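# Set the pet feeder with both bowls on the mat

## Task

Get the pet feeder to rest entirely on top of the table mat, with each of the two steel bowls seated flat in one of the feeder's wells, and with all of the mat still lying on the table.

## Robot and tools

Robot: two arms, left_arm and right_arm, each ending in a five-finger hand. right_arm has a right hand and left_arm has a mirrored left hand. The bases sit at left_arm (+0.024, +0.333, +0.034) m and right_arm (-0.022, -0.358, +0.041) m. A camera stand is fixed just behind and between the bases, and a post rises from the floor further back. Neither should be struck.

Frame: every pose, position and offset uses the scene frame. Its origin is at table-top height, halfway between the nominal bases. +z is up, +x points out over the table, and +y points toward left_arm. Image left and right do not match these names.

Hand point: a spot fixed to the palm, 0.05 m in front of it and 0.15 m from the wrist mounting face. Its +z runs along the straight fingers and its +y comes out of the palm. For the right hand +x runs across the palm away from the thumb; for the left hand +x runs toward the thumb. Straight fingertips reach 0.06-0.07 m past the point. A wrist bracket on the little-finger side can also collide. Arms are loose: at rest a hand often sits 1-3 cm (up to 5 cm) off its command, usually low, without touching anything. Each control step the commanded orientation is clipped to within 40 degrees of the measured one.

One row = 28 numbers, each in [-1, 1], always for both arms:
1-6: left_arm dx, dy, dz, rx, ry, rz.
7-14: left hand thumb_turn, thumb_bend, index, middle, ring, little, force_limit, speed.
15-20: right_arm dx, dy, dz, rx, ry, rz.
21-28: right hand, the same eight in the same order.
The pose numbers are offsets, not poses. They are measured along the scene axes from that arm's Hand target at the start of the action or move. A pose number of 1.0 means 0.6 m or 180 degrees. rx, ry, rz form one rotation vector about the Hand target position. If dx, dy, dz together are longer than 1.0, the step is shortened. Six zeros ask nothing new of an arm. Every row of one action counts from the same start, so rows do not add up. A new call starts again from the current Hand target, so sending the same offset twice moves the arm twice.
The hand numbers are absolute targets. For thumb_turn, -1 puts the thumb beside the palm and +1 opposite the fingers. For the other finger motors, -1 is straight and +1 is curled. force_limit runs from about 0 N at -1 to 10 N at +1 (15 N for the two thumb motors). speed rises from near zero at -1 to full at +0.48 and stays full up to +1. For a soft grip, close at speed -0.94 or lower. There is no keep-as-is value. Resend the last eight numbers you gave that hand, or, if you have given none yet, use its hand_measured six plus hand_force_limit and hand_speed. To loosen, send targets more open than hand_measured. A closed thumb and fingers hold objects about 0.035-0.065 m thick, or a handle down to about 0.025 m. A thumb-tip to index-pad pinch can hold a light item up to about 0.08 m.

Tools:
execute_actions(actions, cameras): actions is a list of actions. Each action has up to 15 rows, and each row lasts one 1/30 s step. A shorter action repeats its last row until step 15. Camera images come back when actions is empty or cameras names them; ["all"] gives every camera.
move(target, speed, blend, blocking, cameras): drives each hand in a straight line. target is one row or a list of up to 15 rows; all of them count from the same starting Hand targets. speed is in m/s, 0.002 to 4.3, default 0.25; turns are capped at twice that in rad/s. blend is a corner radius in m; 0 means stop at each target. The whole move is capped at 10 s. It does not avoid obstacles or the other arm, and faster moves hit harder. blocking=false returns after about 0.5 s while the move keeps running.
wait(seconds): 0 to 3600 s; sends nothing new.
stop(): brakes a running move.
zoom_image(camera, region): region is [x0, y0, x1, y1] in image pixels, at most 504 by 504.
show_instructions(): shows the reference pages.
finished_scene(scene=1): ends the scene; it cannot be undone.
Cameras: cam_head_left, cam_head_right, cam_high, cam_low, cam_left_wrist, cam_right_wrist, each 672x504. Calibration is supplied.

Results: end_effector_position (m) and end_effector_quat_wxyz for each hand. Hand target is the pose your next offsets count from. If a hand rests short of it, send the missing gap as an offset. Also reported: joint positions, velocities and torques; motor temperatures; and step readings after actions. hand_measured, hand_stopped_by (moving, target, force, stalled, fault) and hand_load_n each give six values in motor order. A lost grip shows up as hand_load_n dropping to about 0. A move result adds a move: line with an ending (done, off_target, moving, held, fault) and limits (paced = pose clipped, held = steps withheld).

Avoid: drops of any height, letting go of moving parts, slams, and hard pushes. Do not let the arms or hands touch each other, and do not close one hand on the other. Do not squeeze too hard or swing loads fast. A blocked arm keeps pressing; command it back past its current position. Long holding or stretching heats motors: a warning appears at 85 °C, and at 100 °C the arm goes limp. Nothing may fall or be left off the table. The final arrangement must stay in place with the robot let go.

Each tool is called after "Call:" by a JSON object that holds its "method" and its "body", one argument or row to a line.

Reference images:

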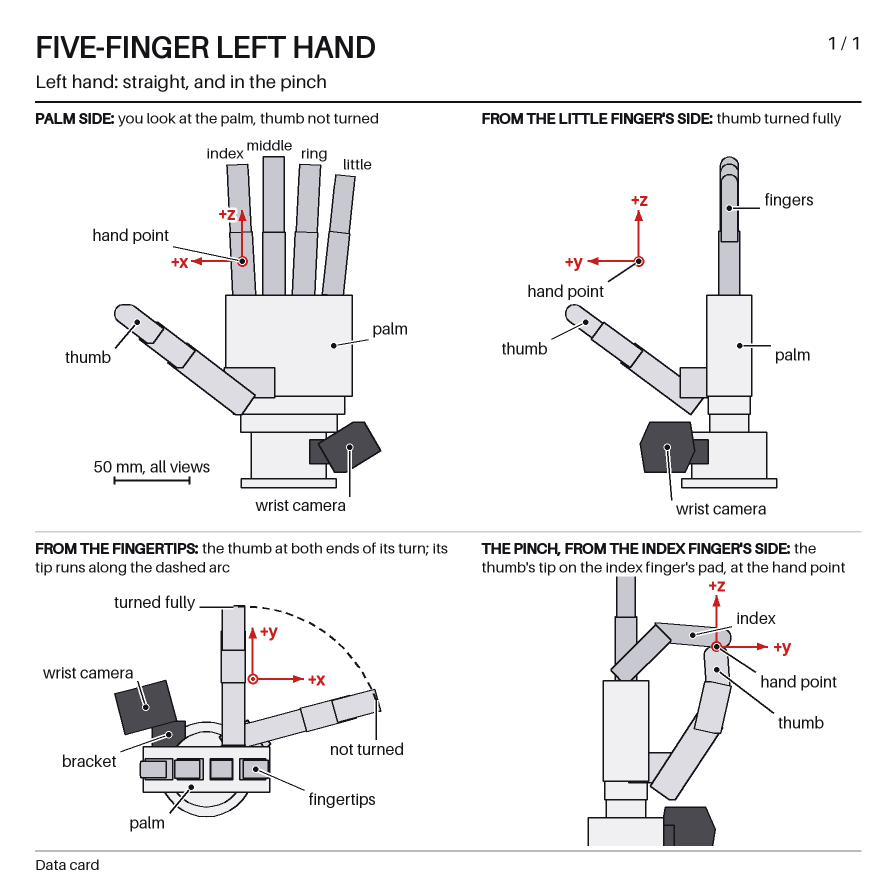

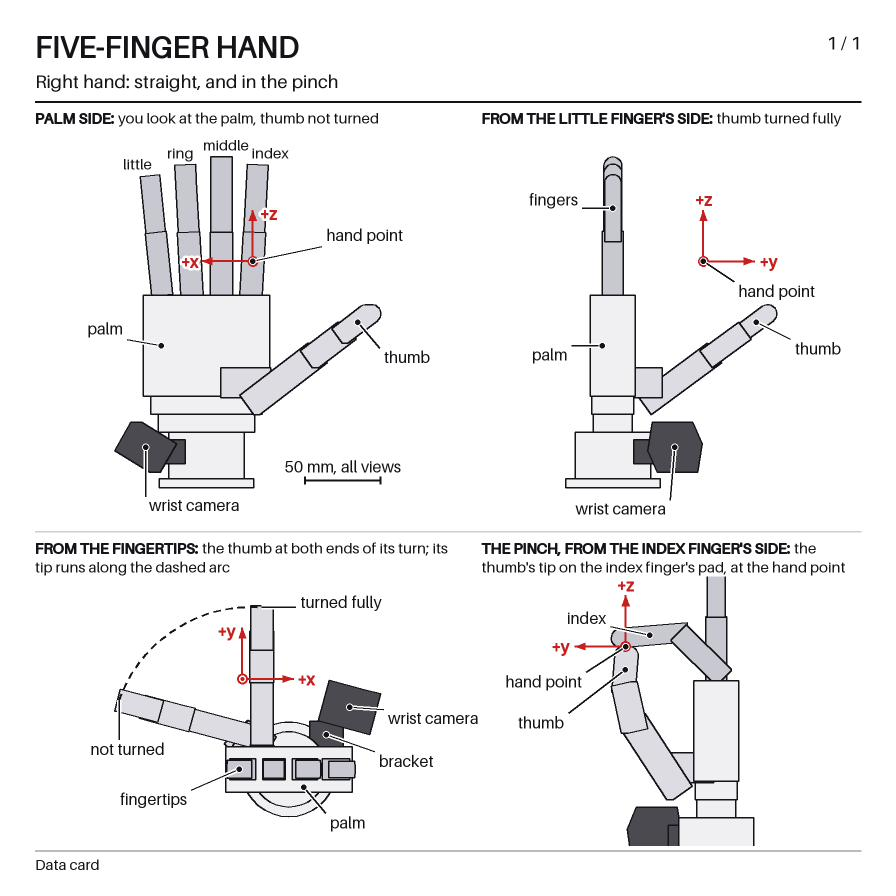

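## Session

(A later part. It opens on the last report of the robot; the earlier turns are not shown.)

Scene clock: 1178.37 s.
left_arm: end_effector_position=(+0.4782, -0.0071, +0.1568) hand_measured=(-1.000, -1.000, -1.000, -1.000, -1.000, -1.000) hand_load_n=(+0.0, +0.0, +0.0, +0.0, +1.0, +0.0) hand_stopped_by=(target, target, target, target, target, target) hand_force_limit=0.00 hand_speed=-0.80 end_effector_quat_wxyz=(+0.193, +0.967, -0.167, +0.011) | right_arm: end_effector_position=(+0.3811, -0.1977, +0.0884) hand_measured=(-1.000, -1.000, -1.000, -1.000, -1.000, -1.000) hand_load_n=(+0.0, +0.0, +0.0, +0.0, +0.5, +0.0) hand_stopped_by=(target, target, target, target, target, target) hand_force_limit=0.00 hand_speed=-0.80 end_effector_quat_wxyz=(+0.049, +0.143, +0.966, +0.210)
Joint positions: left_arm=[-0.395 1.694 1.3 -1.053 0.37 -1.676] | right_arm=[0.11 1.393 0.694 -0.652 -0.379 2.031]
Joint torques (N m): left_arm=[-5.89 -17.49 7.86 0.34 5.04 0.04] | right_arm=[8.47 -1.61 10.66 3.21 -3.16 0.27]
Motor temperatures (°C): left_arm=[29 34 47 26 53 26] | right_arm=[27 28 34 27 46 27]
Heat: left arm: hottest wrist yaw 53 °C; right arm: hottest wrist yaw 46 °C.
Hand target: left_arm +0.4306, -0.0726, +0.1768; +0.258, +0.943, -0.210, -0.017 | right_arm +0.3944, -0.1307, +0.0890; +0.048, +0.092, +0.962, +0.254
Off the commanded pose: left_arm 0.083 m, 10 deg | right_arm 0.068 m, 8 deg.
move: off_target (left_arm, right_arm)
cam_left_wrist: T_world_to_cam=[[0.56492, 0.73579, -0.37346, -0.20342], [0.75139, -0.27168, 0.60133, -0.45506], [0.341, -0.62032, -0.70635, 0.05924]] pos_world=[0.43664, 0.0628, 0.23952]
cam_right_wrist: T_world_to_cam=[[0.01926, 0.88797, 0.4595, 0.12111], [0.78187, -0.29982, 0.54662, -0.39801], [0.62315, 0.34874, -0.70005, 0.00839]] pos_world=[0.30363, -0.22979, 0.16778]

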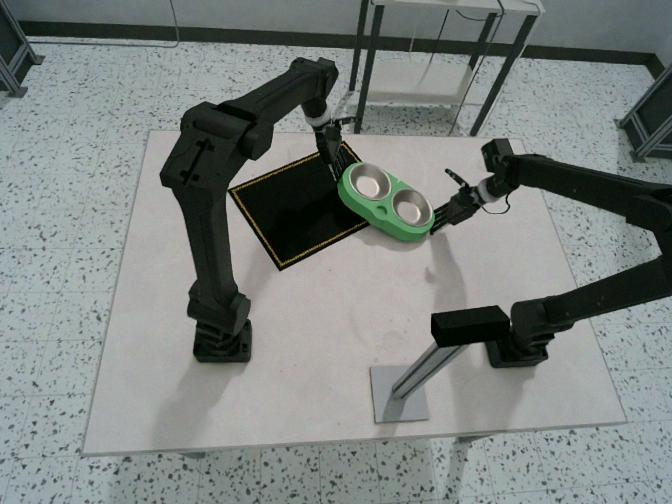

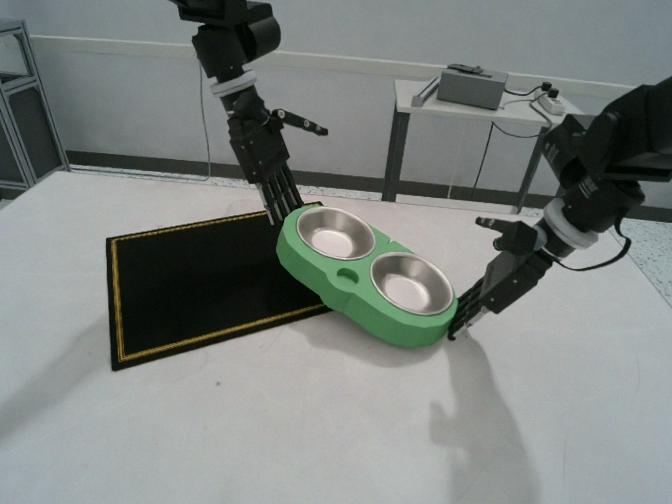

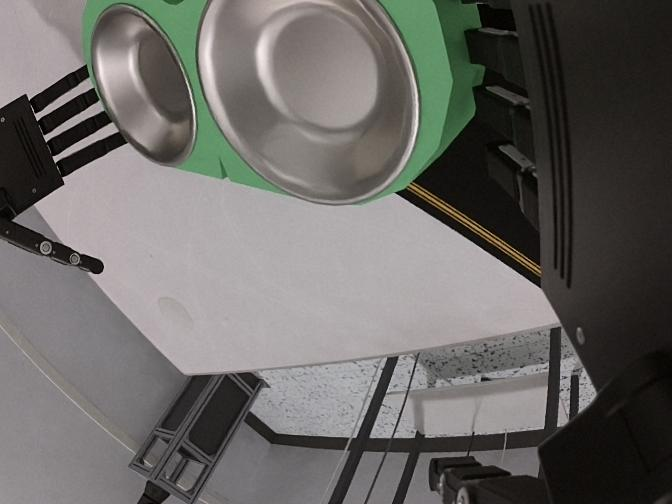

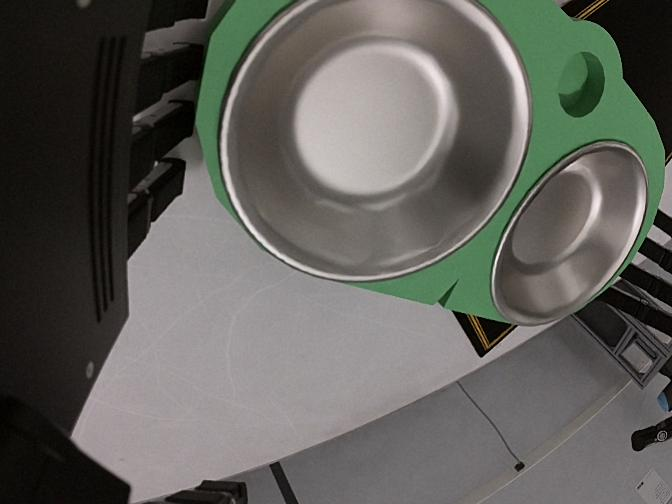

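Call:
{"method": "move", "body": {
  "target": [
    [0.012,0.07,0.0,0,0,0.0333,-1,-1,-1,-1,-1,-1,0,-0.8,0.027,0.064,0.0,0,0,0.0333,-1,-1,-1,-1,-1,-1,0,-0.8]
  ],
  "speed": 0.05,
  "cameras": ["cam_head_left", "cam_low", "cam_left_wrist", "cam_right_wrist"]
}}

Scene clock: 1198.73 s.
left_arm: end_effector_position=(+0.4737, +0.0366, +0.1580) hand_measured=(-1.000, -1.000, -1.000, -1.000, -1.000, -1.000) hand_load_n=(+0.0, +0.0, +0.0, +1.0, +1.0, +0.0) hand_stopped_by=(target, target, target, target, target, target) hand_force_limit=0.00 hand_speed=-0.80 end_effector_quat_wxyz=(+0.193, +0.973, -0.123, +0.014) | right_arm: end_effector_position=(+0.4018, -0.1628, +0.0884) hand_measured=(-1.000, -1.000, -1.000, -1.000, -1.000, -1.000) hand_load_n=(+0.0, -0.5, +0.0, +0.0, +0.5, +0.0) hand_stopped_by=(target, target, target, target, target, target) hand_force_limit=0.00 hand_speed=-0.80 end_effector_quat_wxyz=(+0.046, +0.099, +0.971, +0.212)
Joint positions: left_arm=[-0.324 1.62 1.21 -1.039 0.37 -1.696] | right_arm=[0.179 1.479 0.783 -0.652 -0.379 2.011]
Joint torques (N m): left_arm=[-5.95 -15.68 7.72 1.11 5.04 -0.12] | right_arm=[7.94 -2.37 12.07 2.15 -3.6 0.05]
Motor temperatures (°C): left_arm=[29 34 45 26 64 26] | right_arm=[27 28 35 27 46 27]
Heat: left arm: hottest wrist yaw 64 °C; right arm: hottest wrist yaw 46 °C.
Hand target: left_arm +0.4378, -0.0306, +0.1768; +0.259, +0.953, -0.160, -0.003 | right_arm +0.4106, -0.0923, +0.0890; +0.035, +0.042, +0.965, +0.256
Off the commanded pose: left_arm 0.078 m, 9 deg | right_arm 0.071 m, 8 deg.
move: off_target (left_arm, right_arm)
cam_left_wrist: T_world_to_cam=[[0.49333, 0.78362, -0.37758, -0.19973], [0.77881, -0.20459, 0.59295, -0.4546], [0.3874, -0.58659, -0.71122, 0.06632]] pos_world=[0.42689, 0.10241, 0.24131]
cam_right_wrist: T_world_to_cam=[[-0.06307, 0.88713, 0.4572, 0.1229], [0.79887, -0.22971, 0.55592, -0.40006], [0.5982, 0.4003, -0.69421, 0.00123]] pos_world=[0.32661, -0.20142, 0.16707]

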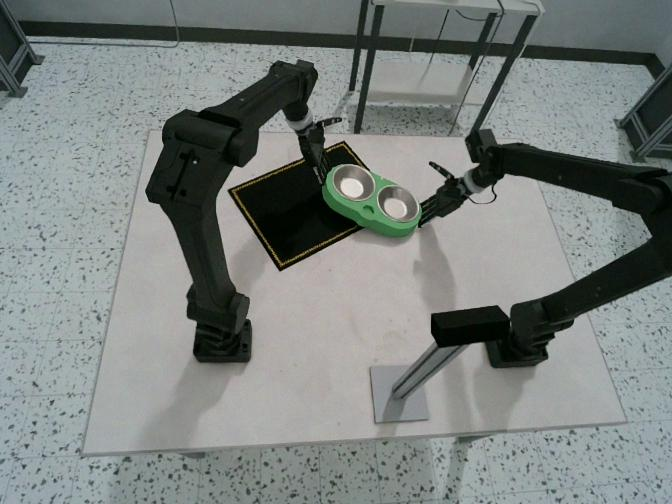

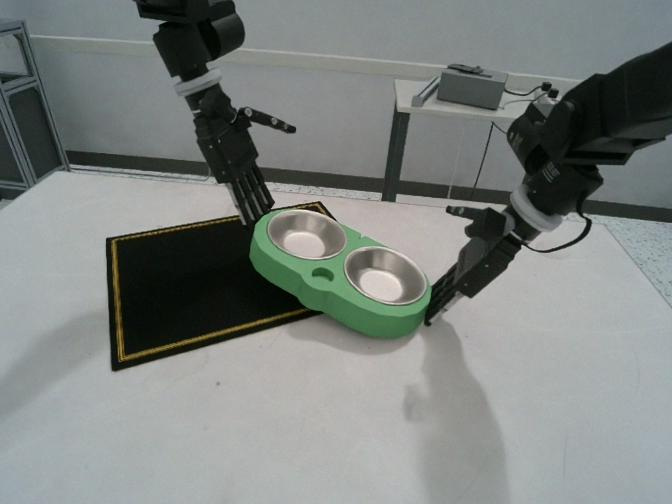

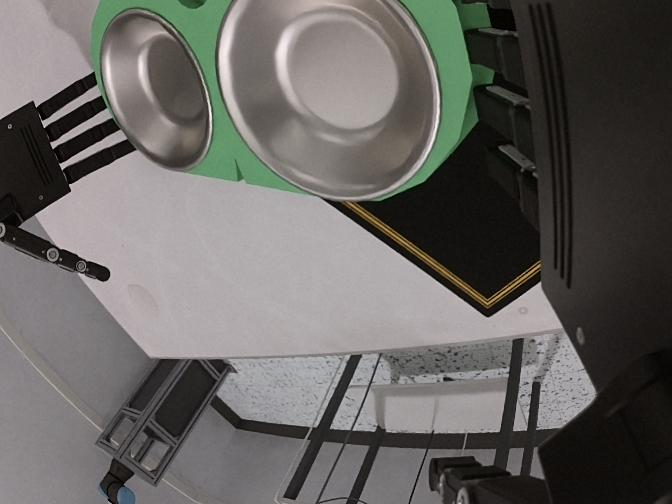

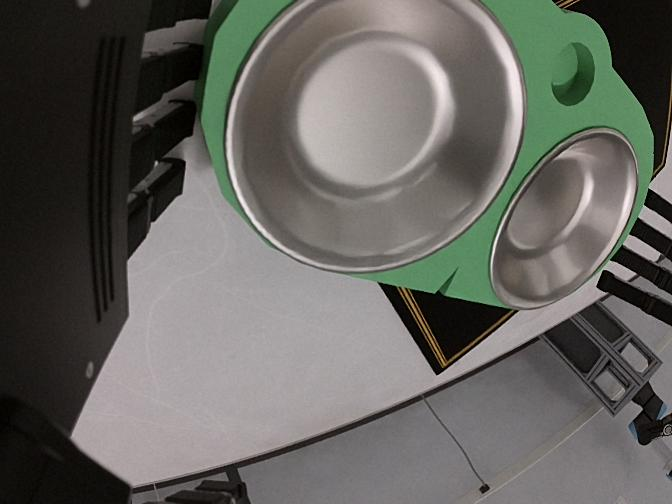

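Call:
{"method": "move", "body": {
  "target": [
    [0.012,0.08,0.0,0,0,0.0333,-1,-1,-1,-1,-1,-1,0,-0.8,0.027,0.074,0.0,0,0,0.0333,-1,-1,-1,-1,-1,-1,0,-0.8]
  ],
  "speed": 0.06,
  "cameras": ["cam_low", "cam_head_left"]
}}

Scene clock: 1204.17 s.
left_arm: end_effector_position=(+0.4708, +0.0753, +0.1610) hand_measured=(-1.000, -1.000, -1.000, -1.000, -1.000, -1.000) hand_load_n=(+0.0, -0.5, +0.0, +0.5, +1.0, +0.0) hand_stopped_by=(target, target, target, target, target, target) hand_force_limit=0.00 hand_speed=-0.80 end_effector_quat_wxyz=(+0.199, +0.977, -0.078, +0.024) | right_arm: end_effector_position=(+0.4230, -0.1308, +0.0886) hand_measured=(-1.000, -1.000, -1.000, -1.000, -1.000, -1.000) hand_load_n=(+0.0, +0.0, +0.0, +0.0, +0.5, +0.0) hand_stopped_by=(target, target, target, target, target, target) hand_force_limit=0.00 hand_speed=-0.80 end_effector_quat_wxyz=(+0.034, +0.054, +0.976, +0.209)
Joint positions: left_arm=[-0.252 1.551 1.128 -1.013 0.382 -1.719] | right_arm=[0.231 1.571 0.898 -0.698 -0.379 1.966]
Joint torques (N m): left_arm=[-4.95 -14.39 7.69 1.21 5.03 -0.1] | right_arm=[8.88 -3.55 12.93 2.03 -4.02 0.06]
Motor temperatures (°C): left_arm=[29 34 45 26 66 26] | right_arm=[27 28 36 27 47 27]
Heat: left arm: hottest wrist yaw 66 °C; right arm: hottest wrist yaw 47 °C.
Hand target: left_arm +0.4450, +0.0174, +0.1768; +0.259, +0.960, -0.110, +0.010 | right_arm +0.4268, -0.0479, +0.0890; +0.021, -0.009, +0.966, +0.258
Off the commanded pose: left_arm 0.065 m, 8 deg | right_arm 0.083 m, 9 deg.
move: off_target (left_arm, right_arm)
Images, in order (width x height): cam_head_left 672x504, cam_low 672x504.

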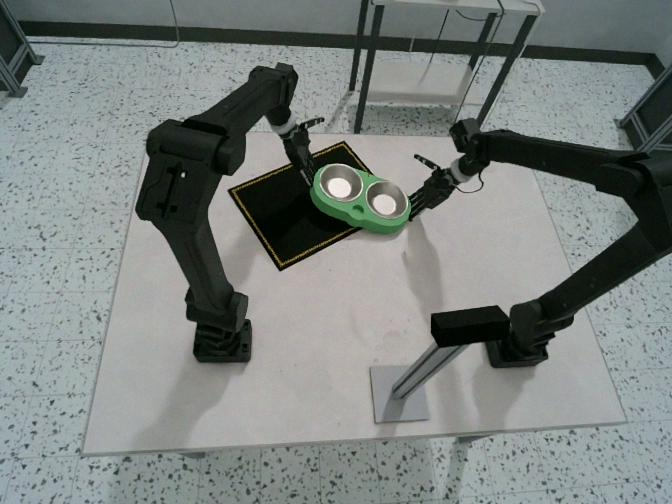

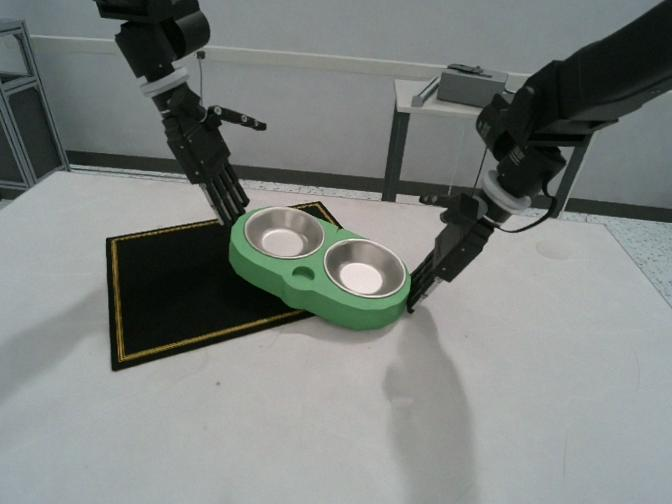

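Call:
{"method": "move", "body": {
  "target": [
    [0.0,0.0,-0.07,0,0,0.0,-1,-1,-1,-1,-1,-1,0,-0.8,0.0,0.0,0.0,0,0,0.0,-1,-1,-1,-1,-1,-1,0,-0.8]
  ],
  "speed": 0.03,
  "cameras": ["cam_low"]
}}

Scene clock: 1212.17 s.
left_arm: end_effector_position=(+0.4363, +0.0172, +0.1324) hand_measured=(-1.000, -1.000, -1.000, -1.000, -1.000, -1.000) hand_load_n=(+0.0, -0.5, +0.0, +0.0, +0.0, +0.0) hand_stopped_by=(target, target, target, target, target, target) hand_force_limit=0.00 hand_speed=-0.80 end_effector_quat_wxyz=(+0.254, +0.960, -0.118, +0.002) | right_arm: end_effector_position=(+0.4171, -0.0665, +0.0894) hand_measured=(-1.000, -1.000, -1.000, -1.000, -1.000, -1.000) hand_load_n=(+0.0, +0.0, +0.0, +0.0, +0.0, +0.0) hand_stopped_by=(target, target, target, target, target, target) hand_force_limit=0.00 hand_speed=-0.80 end_effector_quat_wxyz=(+0.016, +0.004, +0.968, +0.249)
Joint positions: left_arm=[-0.352 1.6 1.058 -0.881 0.494 -1.743] | right_arm=[0.334 1.64 0.952 -0.663 -0.457 1.979]
Joint torques (N m): left_arm=[0.97 -13.92 7.99 1.13 0.29 0.03] | right_arm=[1.2 -7.47 10.4 1.28 -0.77 0.14]
Motor temperatures (°C): left_arm=[29 34 44 26 67 26] | right_arm=[27 28 37 27 48 27]
Heat: left arm: hottest wrist yaw 67 °C; right arm: hottest wrist yaw 48 °C.
Hand target: left_arm +0.4450, +0.0174, +0.1348; +0.259, +0.960, -0.110, +0.010 | right_arm +0.4268, -0.0479, +0.0890; +0.021, -0.009, +0.966, +0.258
Off the commanded pose: left_arm 0.009 m, 1 deg | right_arm 0.021 m, 2 deg.
move: done

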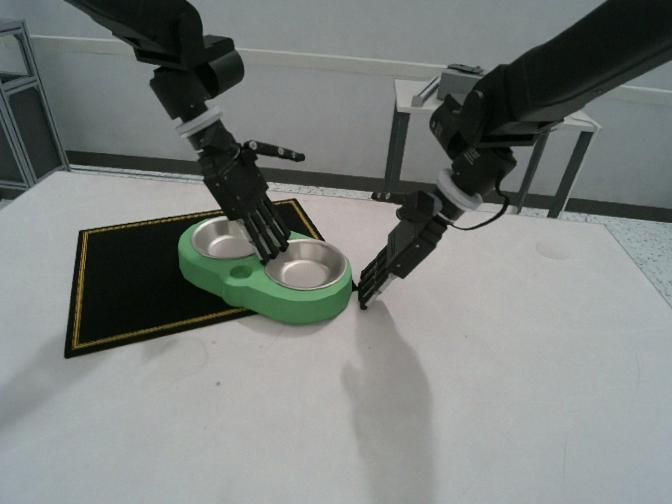

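Call:
{"method": "move", "body": {
  "target": [
    [0.0,0.0,0.15,0,0,0.0,-1,-1,-1,-1,-1,-1,0,-0.8,-0.01,-0.06,0.0,0,0,0.0,-1,-1,-1,-1,-1,-1,0,-0.8],
    [0.0,0.15,0.2,0,0,0.0,-1,-1,-1,-1,-1,-1,0,-0.8,-0.01,-0.06,0.0,0,0,0.0,-1,-1,-1,-1,-1,-1,0,-0.8]
  ],
  "speed": 0.1,
  "blend": [0.02,0],
  "cameras": ["all"]
}}

Scene clock: 1217.83 s.
left_arm: end_effector_position=(+0.4314, +0.1143, +0.2227) hand_measured=(-1.000, -1.000, -1.000, -1.000, -1.000, -1.000) hand_load_n=(+0.5, +0.0, +0.0, +0.0, +0.0, +0.0) hand_stopped_by=(target, target, target, target, target, target) hand_force_limit=0.00 hand_speed=-0.80 end_effector_quat_wxyz=(+0.252, +0.963, -0.090, -0.026) | right_arm: end_effector_position=(+0.4214, -0.0770, +0.0907) hand_measured=(-1.000, -1.000, -1.000, -1.000, -1.000, -1.000) hand_load_n=(+0.0, +0.0, +0.0, +0.0, +0.0, +0.0) hand_stopped_by=(target, target, target, target, target, target) hand_force_limit=0.00 hand_speed=-0.80 end_effector_quat_wxyz=(+0.023, -0.008, +0.967, +0.255)
Joint positions: left_arm=[-0.137 1.459 1.163 -1.292 0.511 -1.545] | right_arm=[0.302 1.643 0.952 -0.663 -0.474 1.923]
Joint torques (N m): left_arm=[0.56 -13.98 12.71 0.14 0.56 0.2] | right_arm=[-1.14 -10.11 6.89 0.29 -0.75 -0.09]
Motor temperatures (°C): left_arm=[29 34 44 26 61 26] | right_arm=[27 28 37 27 46 27]
Heat: left arm: hottest wrist yaw 61 °C; right arm: hottest wrist yaw 46 °C.
Hand target: left_arm +0.4450, +0.1074, +0.2548; +0.259, +0.960, -0.110, +0.010 | right_arm +0.4208, -0.0839, +0.0890; +0.021, -0.009, +0.966, +0.258
Off the commanded pose: left_arm 0.036 m, 5 deg | right_arm 0.007 m, 0 deg.
move: off_target (left_arm)
cam_left_wrist: T_world_to_cam=[[0.41302, 0.75439, -0.5102, -0.14778], [0.84448, -0.1075, 0.52468, -0.46835], [0.34097, -0.64756, -0.68147, 0.19473]] pos_world=[0.39016, 0.18724, 0.30303]
cam_right_wrist: T_world_to_cam=[[-0.25679, 0.81186, 0.52434, 0.11668], [0.82917, -0.09366, 0.5511, -0.39918], [0.49653, 0.57629, -0.64912, 0.00904]] pos_world=[0.35646, -0.13733, 0.16468]

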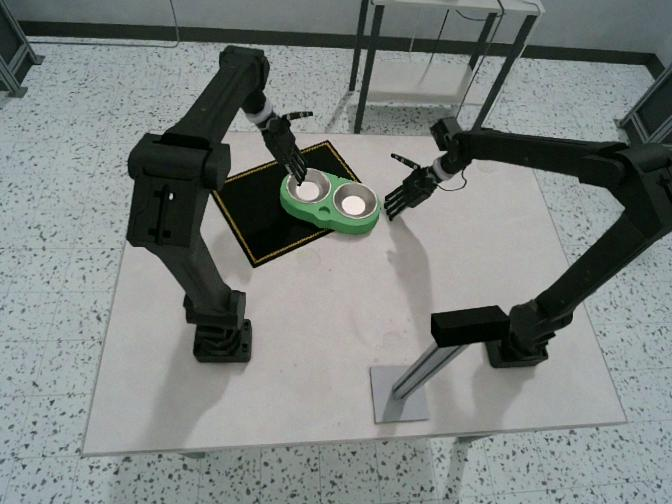

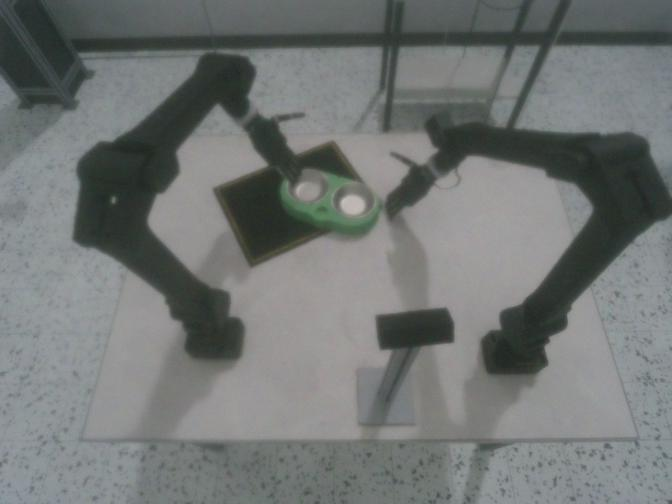

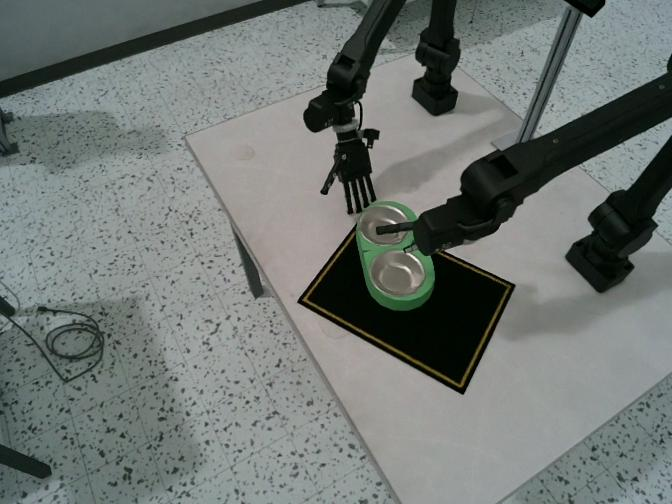

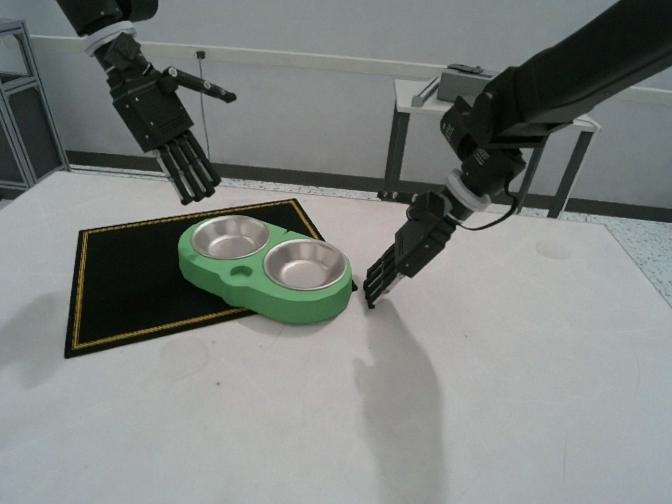

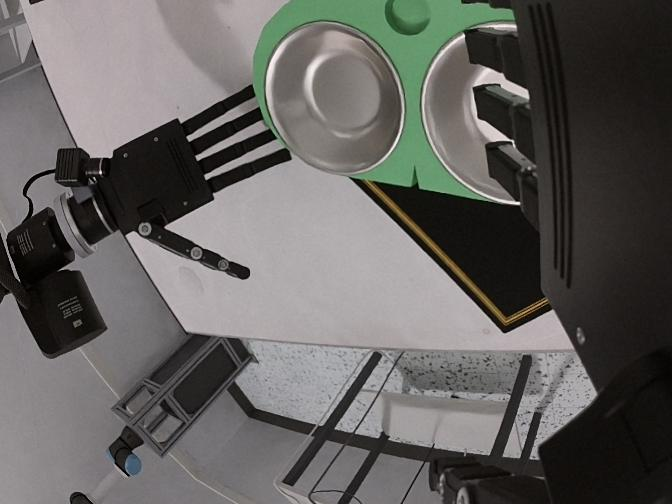

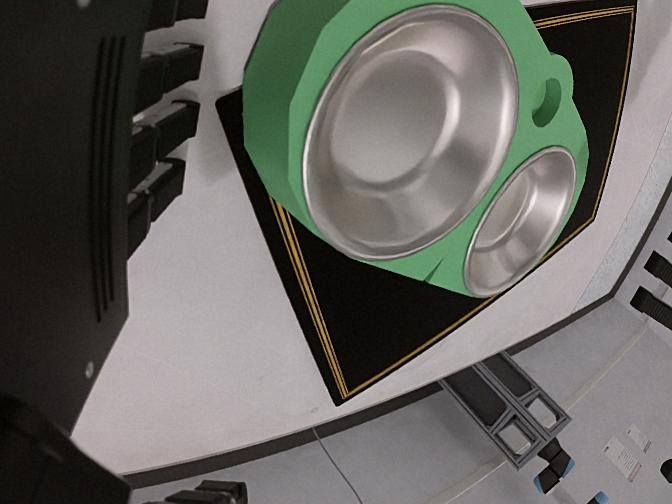

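Call:
{"method": "zoom_image", "body": {
  "camera": "cam_head_left",
  "region": [200, 120, 420, 280]
}}

Call:
{"method": "zoom_image", "body": {
  "camera": "cam_low",
  "region": [50, 180, 400, 380]
}}

Scaled by 2.291 from the camera's image (finer frame: 960x720).

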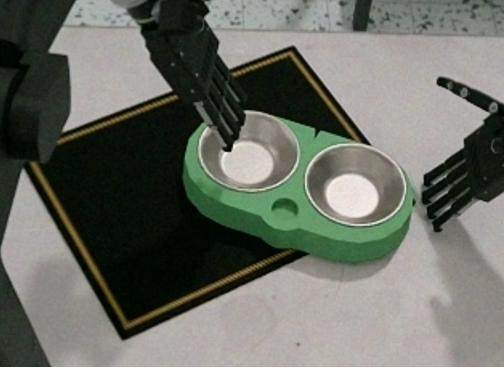

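Scaled by 1.440 from the camera's image (finer frame: 960x720).

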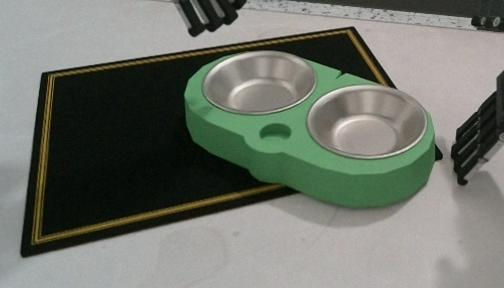

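Call:
{"method": "move", "body": {
  "target": [
    [0.117,0.271,-0.09,0,0,0.0,-1,-1,-1,-1,-1,-1,0,-0.8,0,0,0.0,0,0,0.0,-1,-1,-1,-1,-1,-1,0,-0.8]
  ],
  "speed": 0.15,
  "cameras": ["cam_head_left", "cam_low", "cam_left_wrist"]
}}

Scene clock: 1257.73 s.
left_arm: end_effector_position=(+0.5018, +0.2716, +0.1806) hand_measured=(-1.000, -1.000, -1.000, -1.000, -1.000, -1.000) hand_load_n=(+0.0, +0.0, +0.0, +0.0, +0.0, +0.0) hand_stopped_by=(target, target, target, target, target, target) hand_force_limit=0.00 hand_speed=-0.80 end_effector_quat_wxyz=(+0.263, +0.960, -0.094, -0.010) | right_arm: end_effector_position=(+0.4214, -0.0770, +0.0907) hand_measured=(-1.000, -1.000, -1.000, -1.000, -1.000, -1.000) hand_load_n=(+0.0, +0.0, +0.0, +0.0, +0.0, +0.0) hand_stopped_by=(target, target, target, target, target, target) hand_force_limit=0.00 hand_speed=-0.80 end_effector_quat_wxyz=(+0.023, -0.008, +0.967, +0.255)
Joint positions: left_arm=[0.223 1.704 1.326 -1.381 0.5 -1.133] | right_arm=[0.302 1.643 0.952 -0.663 -0.474 1.923]
Joint torques (N m): left_arm=[0.32 -16.38 11.95 -0.1 0.28 0.22] | right_arm=[-1.14 -10.11 6.87 0.29 -0.75 -0.09]
Motor temperatures (°C): left_arm=[28 34 47 26 39 26] | right_arm=[27 29 35 26 37 27]
Heat: left arm: hottest elbow 47 °C; right arm: hottest wrist yaw 37 °C.
Hand target: left_arm +0.5152, +0.2700, +0.2008; +0.259, +0.960, -0.110, +0.010 | right_arm +0.4208, -0.0839, +0.0890; +0.021, -0.009, +0.966, +0.258
Off the commanded pose: left_arm 0.024 m, 3 deg | right_arm 0.007 m, 0 deg.
move: off_target (left_arm)
cam_left_wrist: T_world_to_cam=[[0.42786, 0.74144, -0.51692, -0.31977], [0.82832, -0.09279, 0.55252, -0.48974], [0.36169, -0.66458, -0.65385, 0.23303]] pos_world=[0.45819, 0.34651, 0.25766]

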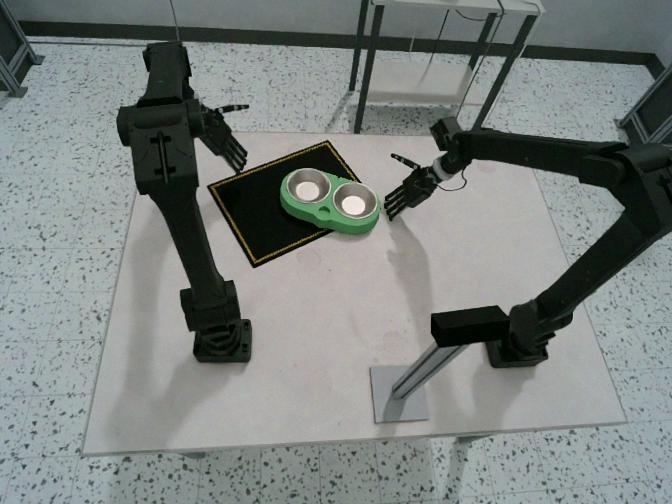

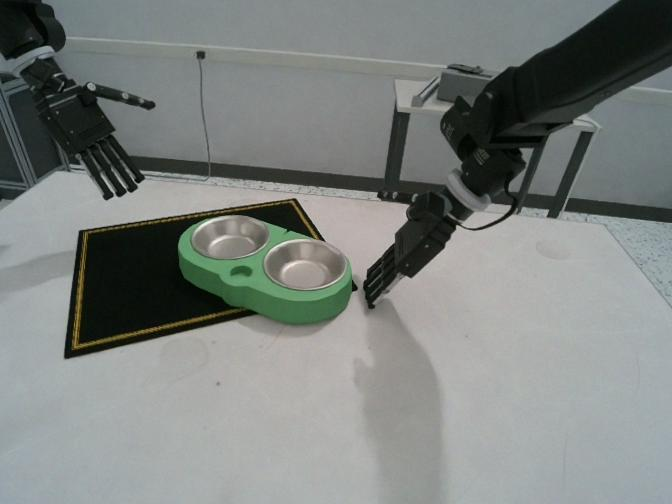

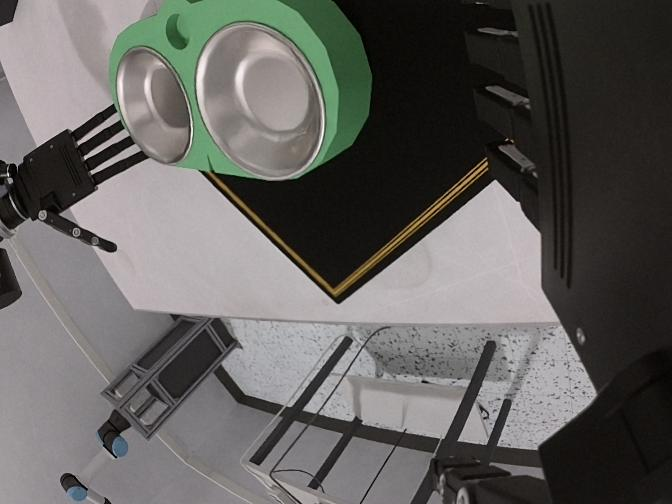

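Call:
{"method": "move", "body": {
  "target": [
    [-0.025,-0.012,-0.12,0,0,0.0,-1,-1,-1,-1,-1,-1,0,-0.8,0,0,0.0,0,0,0.0,-1,-1,-1,-1,-1,-1,0,-0.8],
    [-0.025,-0.012,-0.18,0,0,0.0,-1,-1,-1,-1,-1,-1,0,-0.8,0,0,0.0,0,0,0.0,-1,-1,-1,-1,-1,-1,0,-0.8]
  ],
  "speed": [0.1,0.03],
  "cameras": ["cam_head_left", "cam_low", "cam_left_wrist"]
}}

Scene clock: 1266.00 s.
left_arm: end_effector_position=(+0.4978, +0.2692, +0.0969) hand_measured=(-1.000, -1.000, -1.000, -1.000, -1.000, -1.000) hand_load_n=(+0.0, +0.0, +0.0, -1.0, +0.0, +0.0) hand_stopped_by=(target, target, target, target, target, target) hand_force_limit=0.00 hand_speed=-0.80 end_effector_quat_wxyz=(+0.258, +0.961, -0.100, +0.006) | right_arm: end_effector_position=(+0.4214, -0.0770, +0.0907) hand_measured=(-1.000, -1.000, -1.000, -1.000, -1.000, -1.000) hand_load_n=(+0.0, +0.0, +0.0, +0.0, +0.0, +0.0) hand_stopped_by=(target, target, target, target, target, target) hand_force_limit=0.00 hand_speed=-0.80 end_effector_quat_wxyz=(+0.023, -0.008, +0.967, +0.255)
Joint positions: left_arm=[0.22 1.78 1.185 -1.13 0.502 -1.133] | right_arm=[0.302 1.643 0.952 -0.663 -0.474 1.923]
Joint torques (N m): left_arm=[-0.03 -15.44 6.86 0.61 0.3 0.12] | right_arm=[-1.14 -10.11 6.89 0.29 -0.76 -0.09]
Heat: left arm: hottest elbow 46 °C; right arm: hottest wrist yaw 36 °C.
Hand target: left_arm +0.5002, +0.2628, +0.0928; +0.259, +0.960, -0.110, +0.010 | right_arm +0.4208, -0.0839, +0.0890; +0.021, -0.009, +0.966, +0.258
Off the commanded pose: left_arm 0.008 m, 1 deg | right_arm 0.007 m, 0 deg.
move: done
cam_left_wrist: T_world_to_cam=[[0.44764, 0.74294, -0.49765, -0.37165], [0.80827, -0.09809, 0.58059, -0.43172], [0.38253, -0.66213, -0.64441, 0.1662]] pos_world=[0.45173, 0.34381, 0.1728]

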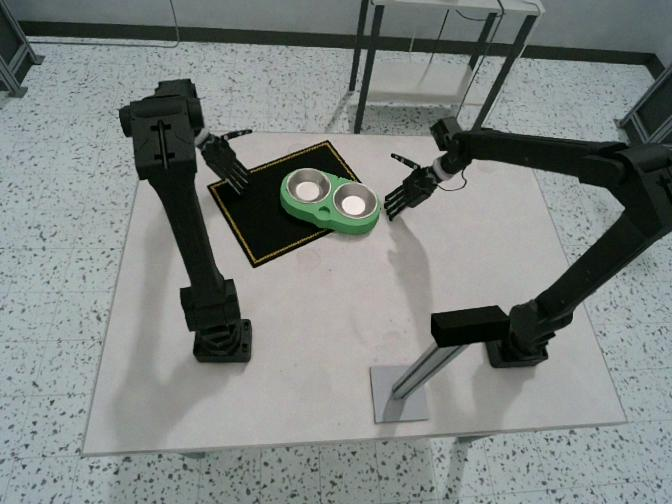

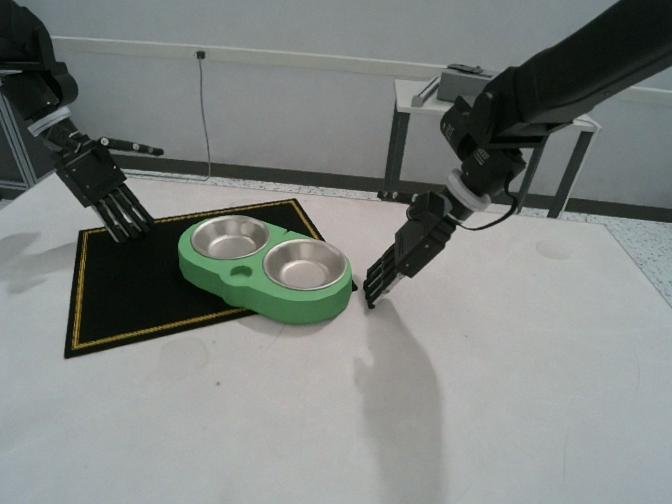

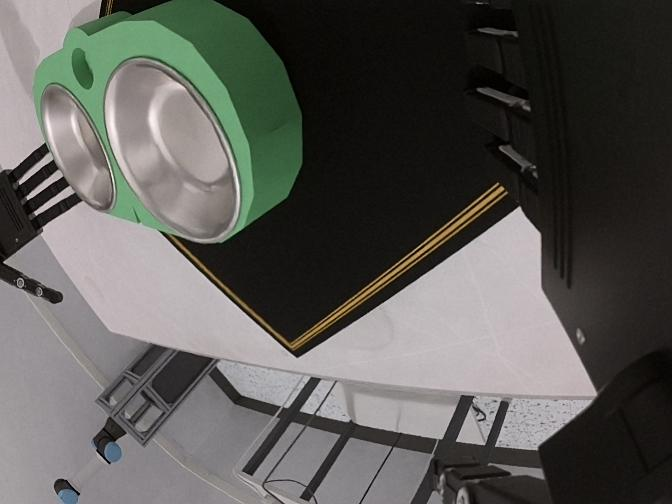

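Call:
{"method": "move", "body": {
  "target": [
    [0.0,0.0,-0.07,0,0,0.0,-1,-1,-1,-1,-1,-1,0,-0.8,0,0,0.0,0,0,0.0,-1,-1,-1,-1,-1,-1,0,-0.8]
  ],
  "speed": 0.04,
  "cameras": ["cam_head_left", "cam_low", "cam_left_wrist"]
}}

Scene clock: 1269.57 s.
left_arm: end_effector_position=(+0.4962, +0.2720, +0.0944) hand_measured=(-1.000, -1.000, -1.000, -1.000, -1.000, -1.000) hand_load_n=(+0.0, +0.0, +0.0, -8.5, -1.0, +0.0) hand_stopped_by=(target, target, target, target, target, target) hand_force_limit=0.00 hand_speed=-0.80 end_effector_quat_wxyz=(+0.267, +0.958, -0.099, +0.019) | right_arm: end_effector_position=(+0.4214, -0.0770, +0.0907) hand_measured=(-1.000, -1.000, -1.000, -1.000, -1.000, -1.000) hand_load_n=(+0.0, +0.0, -0.5, +0.0, +0.0, +0.0) hand_stopped_by=(target, target, target, target, target, target) hand_force_limit=0.00 hand_speed=-0.80 end_effector_quat_wxyz=(+0.023, -0.008, +0.967, +0.255)
Joint positions: left_arm=[0.234 1.777 1.162 -1.097 0.525 -1.121] | right_arm=[0.302 1.643 0.952 -0.663 -0.474 1.923]
Joint torques (N m): left_arm=[-0.73 -9.76 5.14 2.93 -0.24 0.15] | right_arm=[-1.2 -10.11 6.87 0.29 -0.76 -0.09]
Heat: left arm: hottest elbow 46 °C; right arm: hottest wrist yaw 36 °C.
Hand target: left_arm +0.5002, +0.2628, +0.0508; +0.259, +0.960, -0.110, +0.010 | right_arm +0.4208, -0.0839, +0.0890; +0.021, -0.009, +0.966, +0.258
Off the commanded pose: left_arm 0.045 m, 2 deg | right_arm 0.007 m, 0 deg.
move: off_target (left_arm)
cam_left_wrist: T_world_to_cam=[[0.45415, 0.73576, -0.5024, -0.37508], [0.79543, -0.08086, 0.60063, -0.42879], [0.40129, -0.6724, -0.62196, 0.15839]] pos_world=[0.44785, 0.3478, 0.16761]

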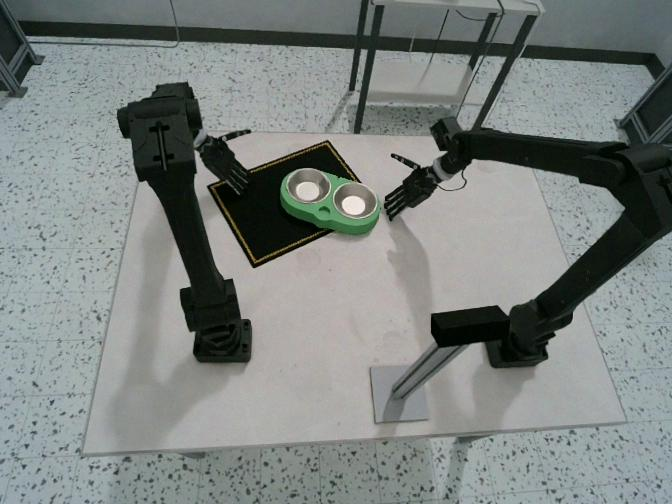

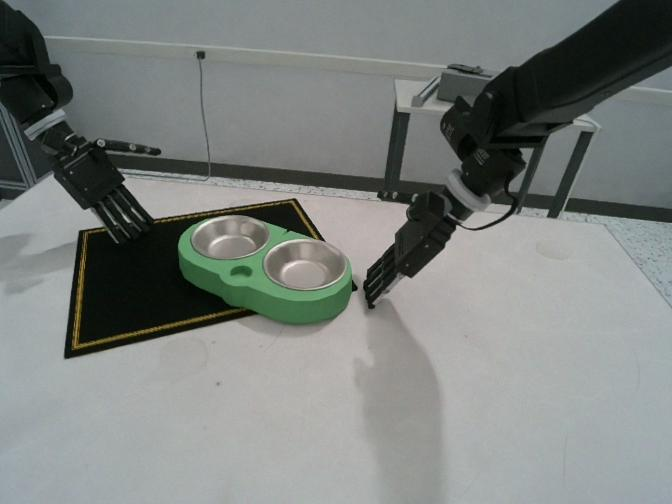

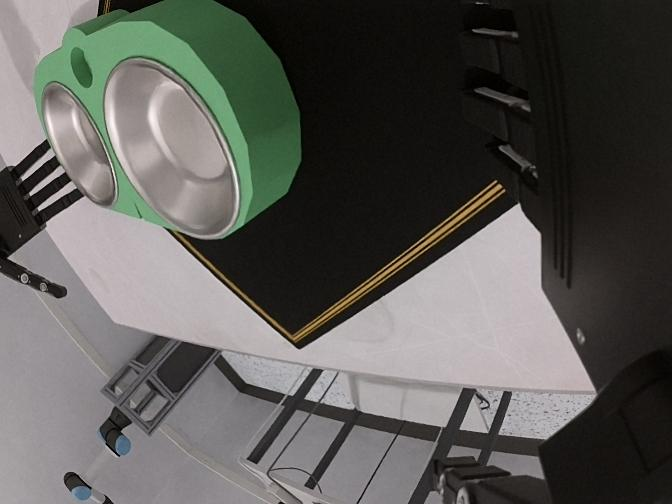

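Call:
{"method": "move", "body": {
  "target": [
    [0.0,0.0,0,0,0,0.0,-1,-1,-1,-1,-1,-1,0,-0.8,0.031,0.095,0.0,0,0,0.0,-1,-1,-1,-1,-1,-1,0,-0.8]
  ],
  "speed": 0.04,
  "cameras": ["cam_head_left", "cam_low", "cam_left_wrist"]
}}

Scene clock: 1279.40 s.
left_arm: end_effector_position=(+0.4962, +0.2720, +0.0944) hand_measured=(-1.000, -1.000, -1.000, -1.000, -1.000, -1.000) hand_load_n=(+0.0, +0.0, +0.0, -8.5, -1.0, +0.0) hand_stopped_by=(target, target, target, target, target, target) hand_force_limit=0.00 hand_speed=-0.80 end_effector_quat_wxyz=(+0.267, +0.958, -0.099, +0.019) | right_arm: end_effector_position=(+0.4329, -0.0605, +0.0894) hand_measured=(-1.000, -1.000, -1.000, -1.000, -1.000, -1.000) hand_load_n=(+0.0, +0.0, +0.0, +0.0, +0.0, +0.0) hand_stopped_by=(target, target, target, target, target, target) hand_force_limit=0.00 hand_speed=-0.80 end_effector_quat_wxyz=(+0.019, +0.011, +0.969, +0.247)
Joint positions: left_arm=[0.234 1.777 1.162 -1.097 0.525 -1.121] | right_arm=[0.338 1.671 0.993 -0.663 -0.449 2]
Joint torques (N m): left_arm=[-0.73 -9.88 5.12 2.95 -0.24 0.15] | right_arm=[3.43 -7.53 11.37 1.32 -0.68 0.15]
Heat: left arm: hottest elbow 45 °C; right arm: hottest elbow 35 °C.
Hand target: left_arm +0.5002, +0.2628, +0.0508; +0.259, +0.960, -0.110, +0.010 | right_arm +0.4394, -0.0269, +0.0890; +0.021, -0.009, +0.966, +0.258
Off the commanded pose: left_arm 0.045 m, 2 deg | right_arm 0.034 m, 3 deg.
move: off_target (right_arm)
cam_left_wrist: T_world_to_cam=[[0.45415, 0.73576, -0.5024, -0.37508], [0.79543, -0.08086, 0.60063, -0.42879], [0.40129, -0.6724, -0.62196, 0.15839]] pos_world=[0.44785, 0.3478, 0.16761]

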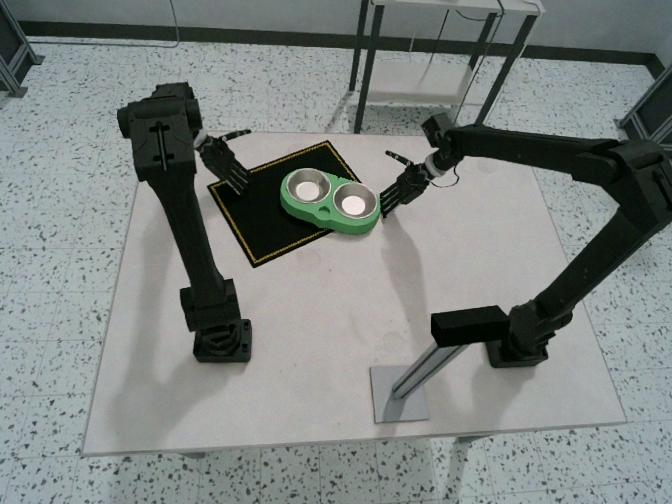

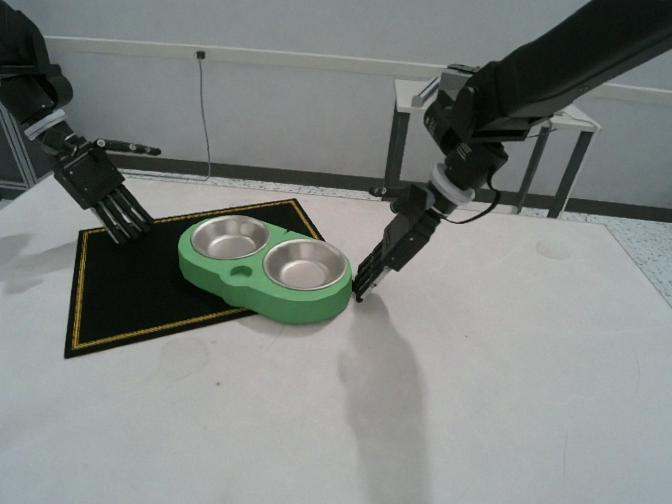

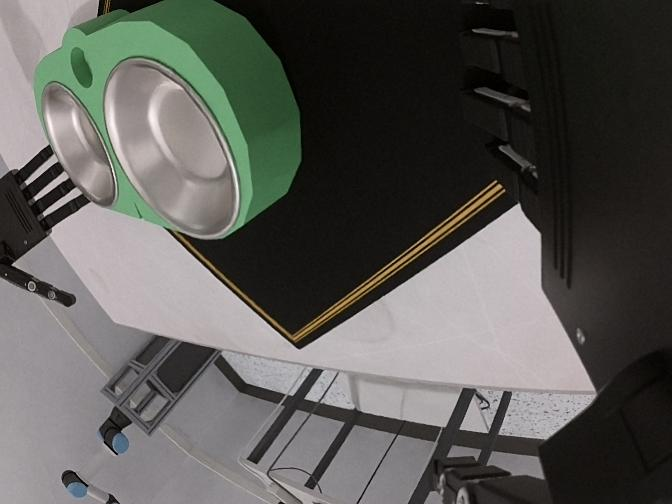

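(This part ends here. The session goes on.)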